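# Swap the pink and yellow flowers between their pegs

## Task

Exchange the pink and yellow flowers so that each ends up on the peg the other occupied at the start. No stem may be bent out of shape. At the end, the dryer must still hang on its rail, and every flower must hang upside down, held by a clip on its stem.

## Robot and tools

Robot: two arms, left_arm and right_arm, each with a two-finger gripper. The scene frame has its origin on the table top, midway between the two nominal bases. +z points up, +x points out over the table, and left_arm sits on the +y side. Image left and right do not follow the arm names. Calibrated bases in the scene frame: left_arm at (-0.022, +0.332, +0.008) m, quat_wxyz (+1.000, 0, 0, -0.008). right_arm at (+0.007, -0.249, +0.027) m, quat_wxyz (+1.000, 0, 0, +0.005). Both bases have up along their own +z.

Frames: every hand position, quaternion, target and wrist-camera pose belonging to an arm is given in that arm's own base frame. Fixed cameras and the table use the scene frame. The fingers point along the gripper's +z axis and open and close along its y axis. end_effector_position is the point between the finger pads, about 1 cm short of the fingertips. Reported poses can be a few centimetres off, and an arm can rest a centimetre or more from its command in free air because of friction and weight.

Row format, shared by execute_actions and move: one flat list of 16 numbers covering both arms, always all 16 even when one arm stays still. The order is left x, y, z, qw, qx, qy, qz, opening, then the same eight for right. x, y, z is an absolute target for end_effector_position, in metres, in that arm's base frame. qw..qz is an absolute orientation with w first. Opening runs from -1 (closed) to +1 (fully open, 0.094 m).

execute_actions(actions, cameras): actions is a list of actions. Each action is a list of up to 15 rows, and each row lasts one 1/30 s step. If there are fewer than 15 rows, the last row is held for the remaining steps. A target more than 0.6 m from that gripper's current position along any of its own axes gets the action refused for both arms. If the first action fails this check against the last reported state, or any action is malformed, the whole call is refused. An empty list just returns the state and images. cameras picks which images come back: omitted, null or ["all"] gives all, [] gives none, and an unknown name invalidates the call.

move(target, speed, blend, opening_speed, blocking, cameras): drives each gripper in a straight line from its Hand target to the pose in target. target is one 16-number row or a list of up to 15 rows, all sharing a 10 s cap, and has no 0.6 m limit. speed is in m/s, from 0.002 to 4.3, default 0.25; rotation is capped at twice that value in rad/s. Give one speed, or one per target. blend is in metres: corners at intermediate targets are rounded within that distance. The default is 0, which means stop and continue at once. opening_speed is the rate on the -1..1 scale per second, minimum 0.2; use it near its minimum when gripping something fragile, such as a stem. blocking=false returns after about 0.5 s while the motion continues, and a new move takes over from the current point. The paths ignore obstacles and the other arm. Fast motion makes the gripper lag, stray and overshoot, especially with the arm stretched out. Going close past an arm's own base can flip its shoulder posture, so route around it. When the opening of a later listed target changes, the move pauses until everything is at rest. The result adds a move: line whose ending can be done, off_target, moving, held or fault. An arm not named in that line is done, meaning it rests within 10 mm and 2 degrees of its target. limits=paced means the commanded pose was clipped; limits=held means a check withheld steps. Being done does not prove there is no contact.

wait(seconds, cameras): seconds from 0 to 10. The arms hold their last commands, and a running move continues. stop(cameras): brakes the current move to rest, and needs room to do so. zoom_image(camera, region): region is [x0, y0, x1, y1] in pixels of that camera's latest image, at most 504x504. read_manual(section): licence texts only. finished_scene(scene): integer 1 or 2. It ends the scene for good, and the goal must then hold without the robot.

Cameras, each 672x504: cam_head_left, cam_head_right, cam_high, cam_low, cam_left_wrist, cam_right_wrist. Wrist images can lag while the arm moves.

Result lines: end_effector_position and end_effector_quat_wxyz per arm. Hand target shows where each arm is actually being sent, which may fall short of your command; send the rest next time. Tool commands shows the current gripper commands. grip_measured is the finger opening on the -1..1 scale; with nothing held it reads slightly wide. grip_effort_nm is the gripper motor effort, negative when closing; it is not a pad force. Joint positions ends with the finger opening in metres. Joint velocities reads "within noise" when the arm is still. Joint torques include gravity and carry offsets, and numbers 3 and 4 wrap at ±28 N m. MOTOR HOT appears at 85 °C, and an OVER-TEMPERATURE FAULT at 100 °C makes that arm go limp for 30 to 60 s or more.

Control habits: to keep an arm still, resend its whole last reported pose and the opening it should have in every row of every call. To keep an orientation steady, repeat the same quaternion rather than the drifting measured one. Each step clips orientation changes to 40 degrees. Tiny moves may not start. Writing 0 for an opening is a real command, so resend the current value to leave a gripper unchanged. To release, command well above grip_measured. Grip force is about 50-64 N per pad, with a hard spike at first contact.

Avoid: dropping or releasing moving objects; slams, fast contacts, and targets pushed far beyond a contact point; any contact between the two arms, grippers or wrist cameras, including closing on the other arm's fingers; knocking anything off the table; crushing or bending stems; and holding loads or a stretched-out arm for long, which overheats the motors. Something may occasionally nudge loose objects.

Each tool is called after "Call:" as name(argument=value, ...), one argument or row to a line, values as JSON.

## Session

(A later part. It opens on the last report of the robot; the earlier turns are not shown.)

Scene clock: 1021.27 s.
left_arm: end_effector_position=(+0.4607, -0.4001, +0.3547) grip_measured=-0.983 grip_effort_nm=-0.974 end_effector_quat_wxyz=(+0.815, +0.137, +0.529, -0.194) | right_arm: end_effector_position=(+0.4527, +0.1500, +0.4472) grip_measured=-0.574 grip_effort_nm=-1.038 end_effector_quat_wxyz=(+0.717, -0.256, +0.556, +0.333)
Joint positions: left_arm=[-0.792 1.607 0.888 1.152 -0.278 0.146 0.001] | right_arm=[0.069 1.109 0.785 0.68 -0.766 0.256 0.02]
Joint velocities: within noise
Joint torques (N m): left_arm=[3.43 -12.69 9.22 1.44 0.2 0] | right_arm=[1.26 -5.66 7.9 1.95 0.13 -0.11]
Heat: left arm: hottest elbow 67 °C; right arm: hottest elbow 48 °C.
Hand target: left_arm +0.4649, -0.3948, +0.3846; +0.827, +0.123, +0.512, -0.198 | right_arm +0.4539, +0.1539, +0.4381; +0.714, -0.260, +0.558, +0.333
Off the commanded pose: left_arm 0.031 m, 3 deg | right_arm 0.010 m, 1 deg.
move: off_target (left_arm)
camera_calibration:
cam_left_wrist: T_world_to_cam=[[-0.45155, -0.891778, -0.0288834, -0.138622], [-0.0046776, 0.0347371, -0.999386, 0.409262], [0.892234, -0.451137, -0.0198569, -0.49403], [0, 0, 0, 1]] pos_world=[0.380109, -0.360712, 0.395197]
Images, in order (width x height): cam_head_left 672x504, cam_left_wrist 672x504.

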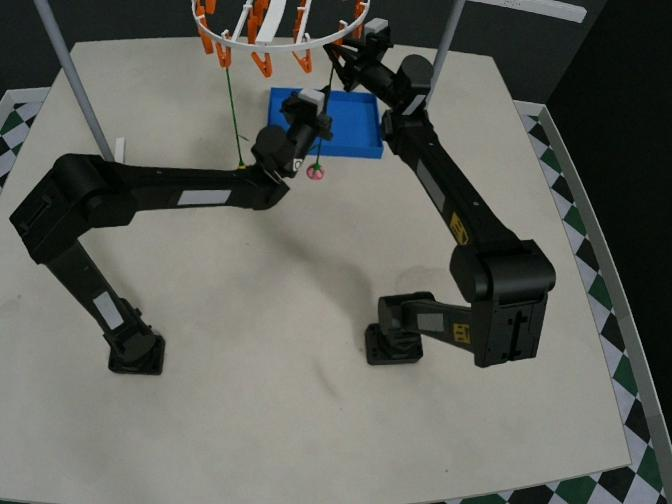

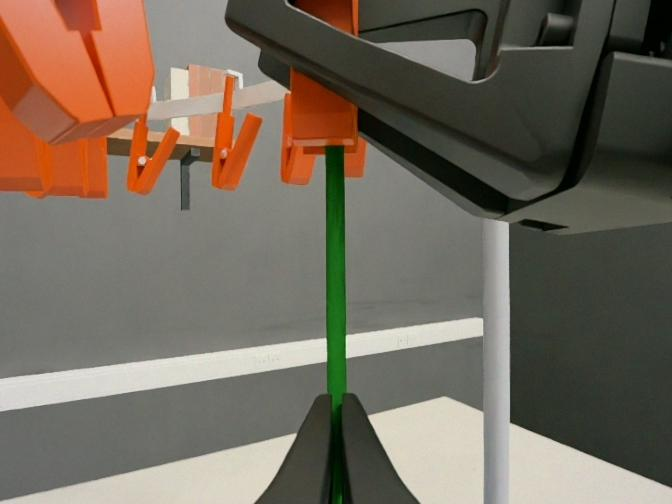

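Call:
move(
  target=[
    [0.466,-0.3955,0.385,0.8269,0.1228,0.5117,-0.1985,-1,0.454,0.154,0.438,0.7142,-0.2602,0.558,0.333,-0.3],
  ],
  opening_speed=0.4,
  cameras=["cam_left_wrist","cam_right_wrist"],
)

Call:
zoom_image(
  camera="cam_left_wrist",
  region=[230, 0, 430, 150],
)

Scene clock: 1025.33 s.
left_arm: end_effector_position=(+0.4608, -0.3999, +0.3551) grip_measured=-0.983 grip_effort_nm=-0.965 end_effector_quat_wxyz=(+0.815, +0.137, +0.529, -0.194) | right_arm: end_effector_position=(+0.4522, +0.1510, +0.4469) grip_measured=-0.302 grip_effort_nm=0.071 end_effector_quat_wxyz=(+0.716, -0.257, +0.555, +0.335)
Joint positions: left_arm=[-0.791 1.606 0.888 1.15 -0.278 0.146 0.001] | right_arm=[0.07 1.11 0.785 0.68 -0.768 0.256 0.033]
Joint velocities: within noise
Joint torques (N m): left_arm=[3.37 -12.81 9.25 1.52 0.2 0] | right_arm=[1.14 -5.6 7.87 1.94 0.25 -0.11]
Heat: left arm: hottest elbow 67 °C; right arm: hottest elbow 48 °C.
Hand target: left_arm +0.4650, -0.3948, +0.3846; +0.827, +0.123, +0.512, -0.198 | right_arm +0.4539, +0.1540, +0.4380; +0.714, -0.260, +0.558, +0.333
Off the commanded pose: left_arm 0.031 m, 3 deg | right_arm 0.010 m, 1 deg.
move: off_target (left_arm)
camera_calibration:
cam_left_wrist: T_world_to_cam=[[-0.451477, -0.891805, -0.0291958, -0.138301], [-0.00480583, 0.0351503, -0.99937, 0.409847], [0.89227, -0.451053, -0.0201554, -0.493886], [0, 0, 0, 1]] pos_world=[0.380209, -0.360512, 0.395597]
cam_right_wrist: T_world_to_cam=[[0.767432, -0.64109, 0.00720335, -0.254545], [-0.106271, -0.138278, -0.984675, 0.550203], [0.632262, 0.754906, -0.174249, -0.235217], [0, 0, 0, 1]] pos_world=[0.402535, 0.0904614, 0.502619]
Images, in order (width x height): cam_left_wrist 672x504, cam_right_wrist 672x504.

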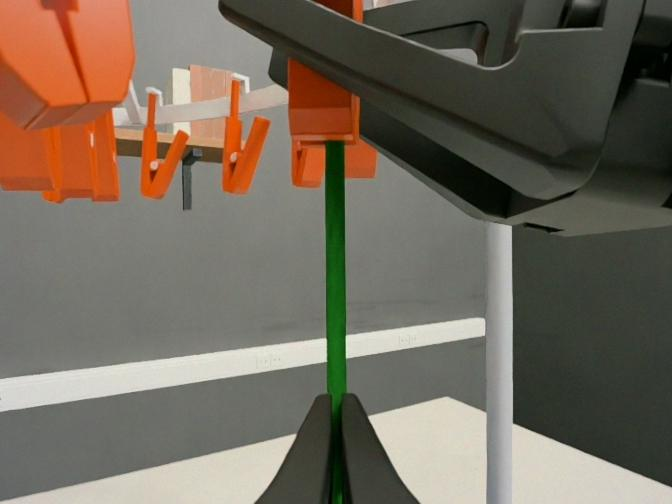

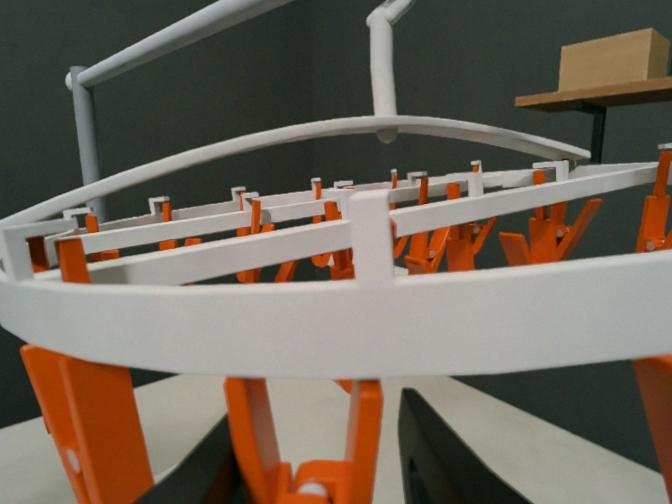

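Scaled by 2.520 from the camera's 672x504 image, which has a finer 960x720 frame.

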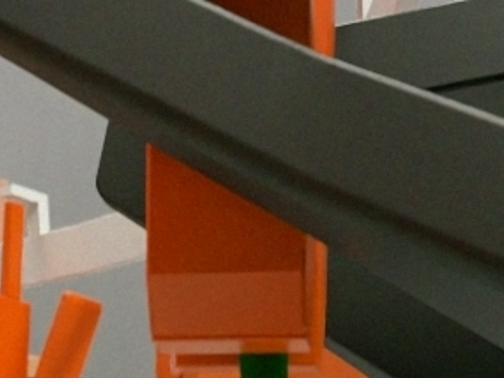

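Jaws closed around stem. Release fully and back off.

Call:
move(
  target=[
    [0.466,-0.3955,0.385,0.8269,0.1228,0.5117,-0.1985,-1,0.454,0.154,0.438,0.7142,-0.2602,0.558,0.333,0.1],
    [0.466,-0.3955,0.385,0.8269,0.1228,0.5117,-0.1985,-1,0.440,0.137,0.445,0.7142,-0.2602,0.558,0.333,0.1],
    [0.466,-0.3955,0.385,0.8269,0.1228,0.5117,-0.1985,-1,0.415,0.108,0.455,0.7142,-0.2602,0.558,0.333,0.1],
    [0.466,-0.3955,0.385,0.8269,0.1228,0.5117,-0.1985,-1,0.375,0.06,0.46,0.7142,-0.2602,0.558,0.333,0.1],
  ],
  opening_speed=0.4,
  speed=0.08,
  cameras=["cam_left_wrist","cam_right_wrist"],
)

Call:
zoom_image(
  camera="cam_left_wrist",
  region=[180, 0, 480, 225],
)

Scene clock: 1032.13 s.
left_arm: end_effector_position=(+0.4605, -0.3996, +0.3560) grip_measured=-0.983 grip_effort_nm=-0.969 end_effector_quat_wxyz=(+0.815, +0.137, +0.529, -0.194) | right_arm: end_effector_position=(+0.3770, +0.0631, +0.4622) grip_measured=+0.099 grip_effort_nm=0.061 end_effector_quat_wxyz=(+0.714, -0.265, +0.557, +0.332)
Joint positions: left_arm=[-0.791 1.605 0.888 1.15 -0.278 0.146 0.001] | right_arm=[-0.235 0.904 0.68 0.733 -1.058 0.444 0.052]
Joint velocities: within noise
Joint torques (N m): left_arm=[3.37 -12.69 9.25 1.5 0.2 0] | right_arm=[-0.38 -3.25 7.9 1.96 0.2 0.18]
Heat: left arm: hottest elbow 67 °C; right arm: hottest elbow 48 °C.
Hand target: left_arm +0.4650, -0.3948, +0.3847; +0.827, +0.123, +0.512, -0.198 | right_arm +0.3750, +0.0601, +0.4600; +0.714, -0.260, +0.558, +0.333
Off the commanded pose: left_arm 0.030 m, 3 deg | right_arm 0.004 m, 1 deg.
move: off_target (left_arm)
camera_calibration:
cam_left_wrist: T_world_to_cam=[[-0.45152, -0.891799, -0.0287111, -0.138322], [-0.00368644, 0.0340422, -0.999414, 0.409726], [0.892253, -0.451149, -0.0186583, -0.494092], [0, 0, 0, 1]] pos_world=[0.37991, -0.360212, 0.396295]
cam_right_wrist: T_world_to_cam=[[0.770556, -0.637103, 0.0185286, -0.259915], [-0.104707, -0.155208, -0.982317, 0.544551], [0.628713, 0.75499, -0.186305, -0.111718], [0, 0, 0, 1]] pos_world=[0.327536, 0.00327161, 0.518924]
Images, in order (width x height): cam_left_wrist 672x504, cam_right_wrist 672x504.

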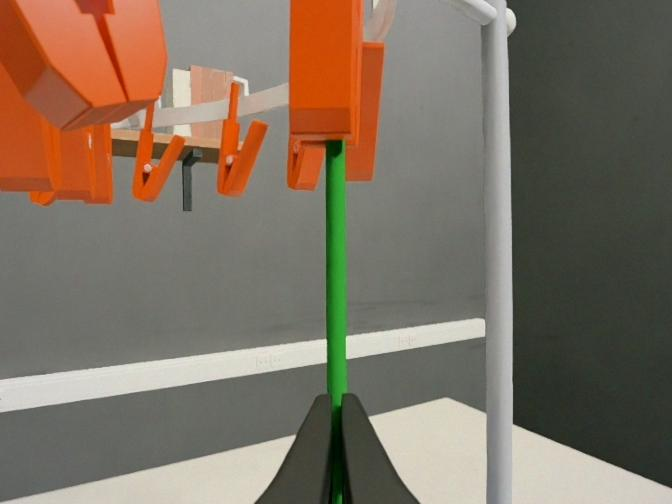

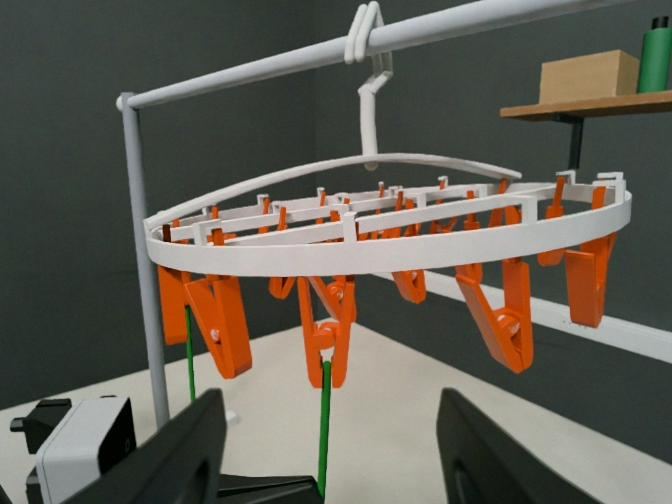

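Scaled by 1.680 from the camera's 672x504 image, which has a finer 960x720 frame.

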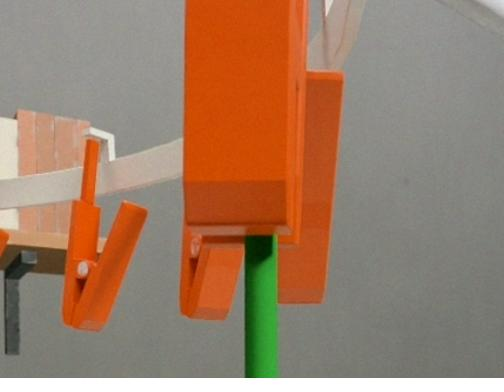

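Call:
move(
  target=[0.466,-0.3955,0.380,0.8269,0.1228,0.5117,-0.1985,-0.75,0.375,0.06,0.46,0.7142,-0.2602,0.558,0.333,0.1],
  opening_speed=0.3,
  cameras=["cam_left_wrist","cam_right_wrist"],
)

Scene clock: 1035.63 s.
left_arm: end_effector_position=(+0.4605, -0.3996, +0.3560) grip_measured=-0.753 grip_effort_nm=0.056 end_effector_quat_wxyz=(+0.815, +0.137, +0.529, -0.194) | right_arm: end_effector_position=(+0.3768, +0.0632, +0.4625) grip_measured=+0.099 grip_effort_nm=0.071 end_effector_quat_wxyz=(+0.714, -0.265, +0.557, +0.332)
Joint positions: left_arm=[-0.791 1.605 0.888 1.15 -0.278 0.146 0.012] | right_arm=[-0.235 0.904 0.68 0.735 -1.058 0.445 0.052]
Joint velocities: within noise
Joint torques (N m): left_arm=[3.31 -11.93 8.95 2.09 0.2 0] | right_arm=[-0.21 -3.37 7.87 1.94 0.2 0.17]
Heat: left arm: hottest elbow 67 °C; right arm: hottest elbow 47 °C.
Hand target: left_arm +0.4652, -0.3950, +0.3797; +0.827, +0.123, +0.512, -0.198 | right_arm +0.3750, +0.0601, +0.4600; +0.714, -0.260, +0.558, +0.333
Off the commanded pose: left_arm 0.025 m, 3 deg | right_arm 0.004 m, 1 deg.
move: off_target (left_arm)
camera_calibration:
cam_left_wrist: T_world_to_cam=[[-0.45152, -0.891799, -0.0287111, -0.138322], [-0.00368644, 0.0340422, -0.999414, 0.409726], [0.892253, -0.451149, -0.0186583, -0.494092], [0, 0, 0, 1]] pos_world=[0.37991, -0.360212, 0.396295]
cam_right_wrist: T_world_to_cam=[[0.770796, -0.636817, 0.0183941, -0.259838], [-0.104173, -0.154468, -0.982491, 0.544624], [0.628508, 0.755383, -0.185402, -0.111882], [0, 0, 0, 1]] pos_world=[0.327336, 0.00317195, 0.519124]
Images, in order (width x height): cam_left_wrist 672x504, cam_right_wrist 672x504.

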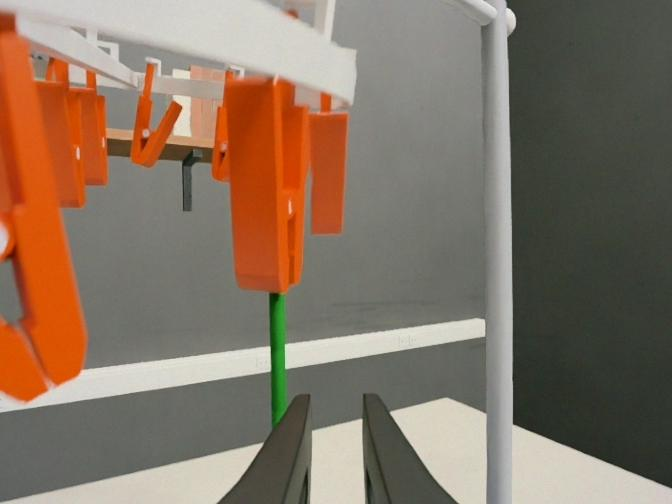

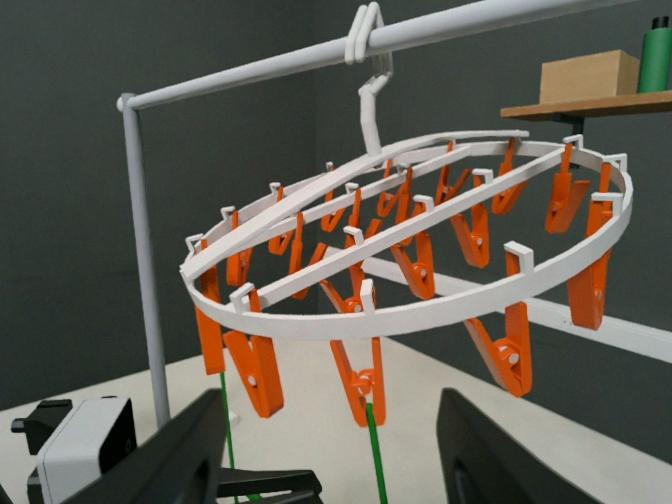

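Call:
move(
  target=[
    [0.460,-0.398,0.378,0.8269,0.1228,0.5117,-0.1985,0.1,0.375,0.06,0.46,0.7142,-0.2602,0.558,0.333,0.1],
    [0.42,-0.378,0.345,0.8269,0.1228,0.5117,-0.1985,0.1,0.36,0.04,0.45,0.7142,-0.2602,0.558,0.333,0.1],
    [0.36,-0.348,0.31,0.8269,0.1228,0.5117,-0.1985,0.1,0.33,0.01,0.43,0.7142,-0.2602,0.558,0.333,0.1],
  ],
  opening_speed=0.6,
  speed=0.1,
)

Call:
zoom_image(
  camera="cam_high",
  region=[150, 100, 450, 325],
)

Scene clock: 1042.70 s.
left_arm: end_effector_position=(+0.3675, -0.3488, +0.2975) grip_measured=+0.098 grip_effort_nm=0.051 end_effector_quat_wxyz=(+0.819, +0.128, +0.525, -0.193) | right_arm: end_effector_position=(+0.3289, +0.0139, +0.4362) grip_measured=+0.099 grip_effort_nm=0.066 end_effector_quat_wxyz=(+0.717, -0.269, +0.553, +0.328)
Joint positions: left_arm=[-0.882 1.548 0.566 1.445 -0.373 0.188 0.052] | right_arm=[-0.474 0.916 0.556 1.226 -1.244 0.817 0.052]
Joint velocities: within noise
Joint torques (N m): left_arm=[1.79 -9.88 5.16 2.55 0.03 0.16] | right_arm=[-0.21 -1.14 7.15 1.36 0.4 0.18]
Heat: left arm: hottest elbow 67 °C; right arm: hottest elbow 47 °C.
Hand target: left_arm +0.3601, -0.3480, +0.3098; +0.827, +0.123, +0.512, -0.199 | right_arm +0.3300, +0.0102, +0.4300; +0.714, -0.260, +0.558, +0.333
Off the commanded pose: left_arm 0.015 m, 2 deg | right_arm 0.007 m, 1 deg.
move: off_target (left_arm)
camera_calibration:
cam_left_wrist: T_world_to_cam=[[-0.440615, -0.897523, -0.0176324, -0.146003], [0.00280837, 0.0182636, -0.999829, 0.341478], [0.897692, -0.440589, -0.00552665, -0.391455], [0, 0, 0, 1]] pos_world=[0.286116, -0.309749, 0.336682]
cam_right_wrist: T_world_to_cam=[[0.76998, -0.637255, 0.0322183, -0.259547], [-0.0907837, -0.159392, -0.983032, 0.502095], [0.631577, 0.75399, -0.180581, -0.0525738], [0, 0, 0, 1]] pos_world=[0.278633, -0.0457278, 0.492444]

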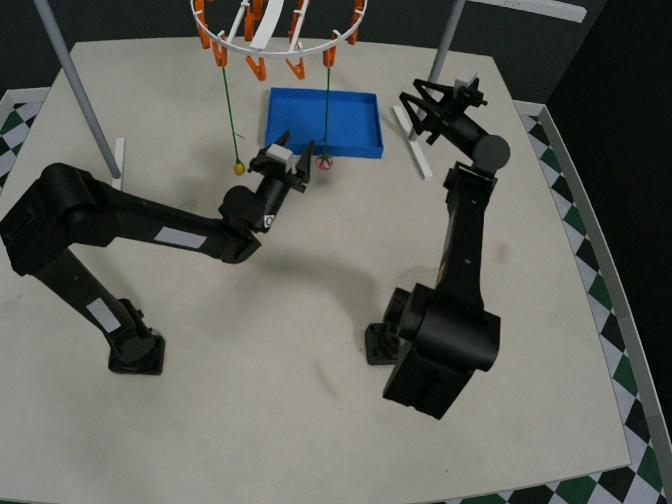

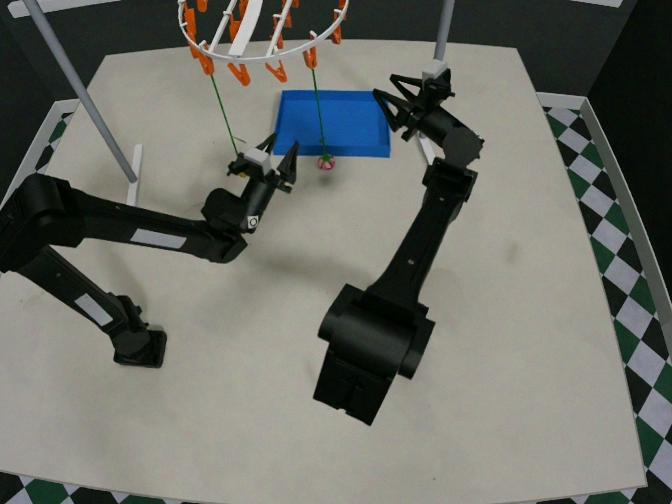

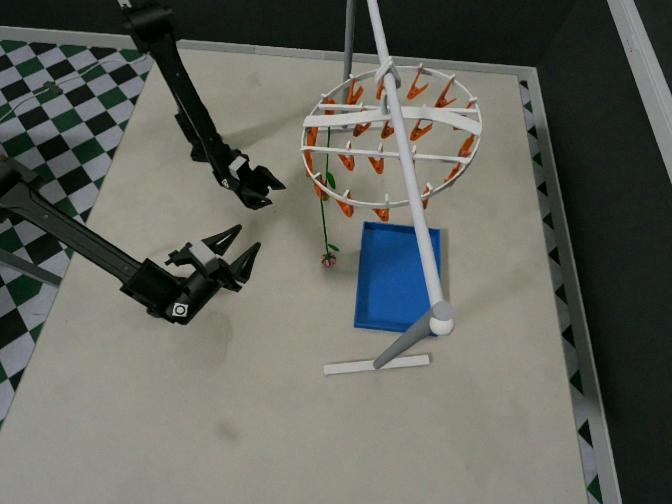

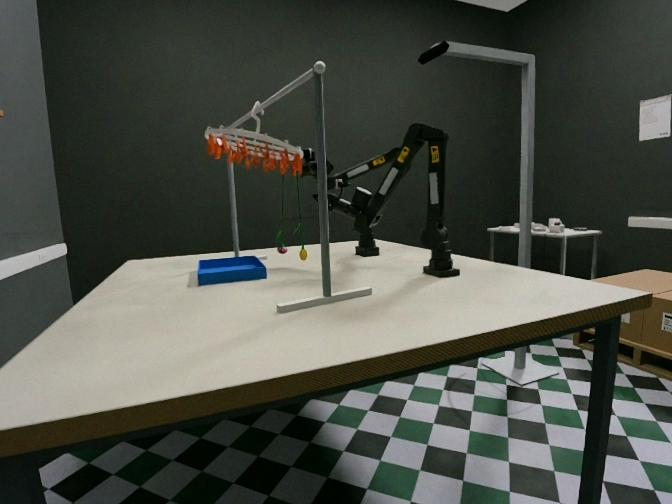

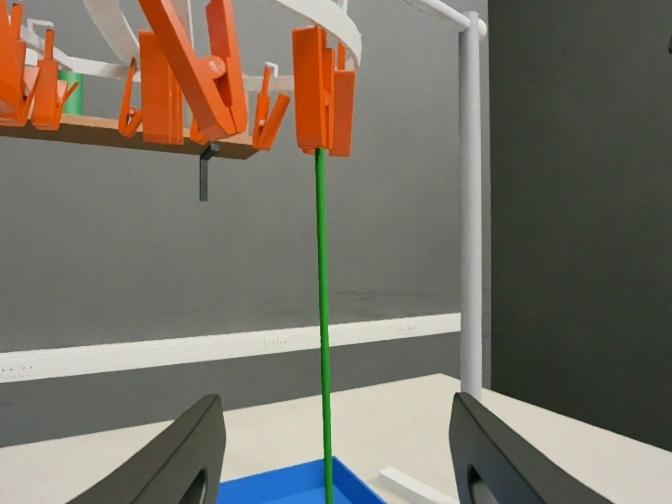

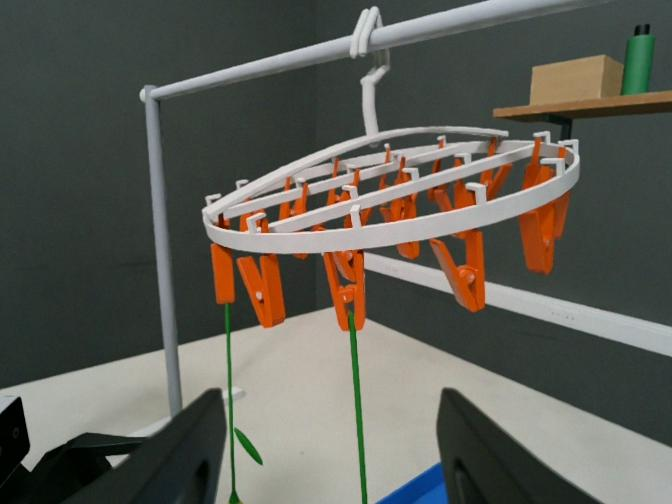

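Scaled by 1.680 from the camera's 672x504 image, which has a finer 960x720 frame.

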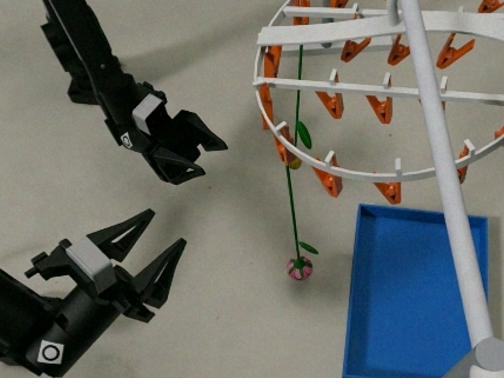

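Call:
finished_scene(
  scene=2,
)

The scene is finished: the task was done.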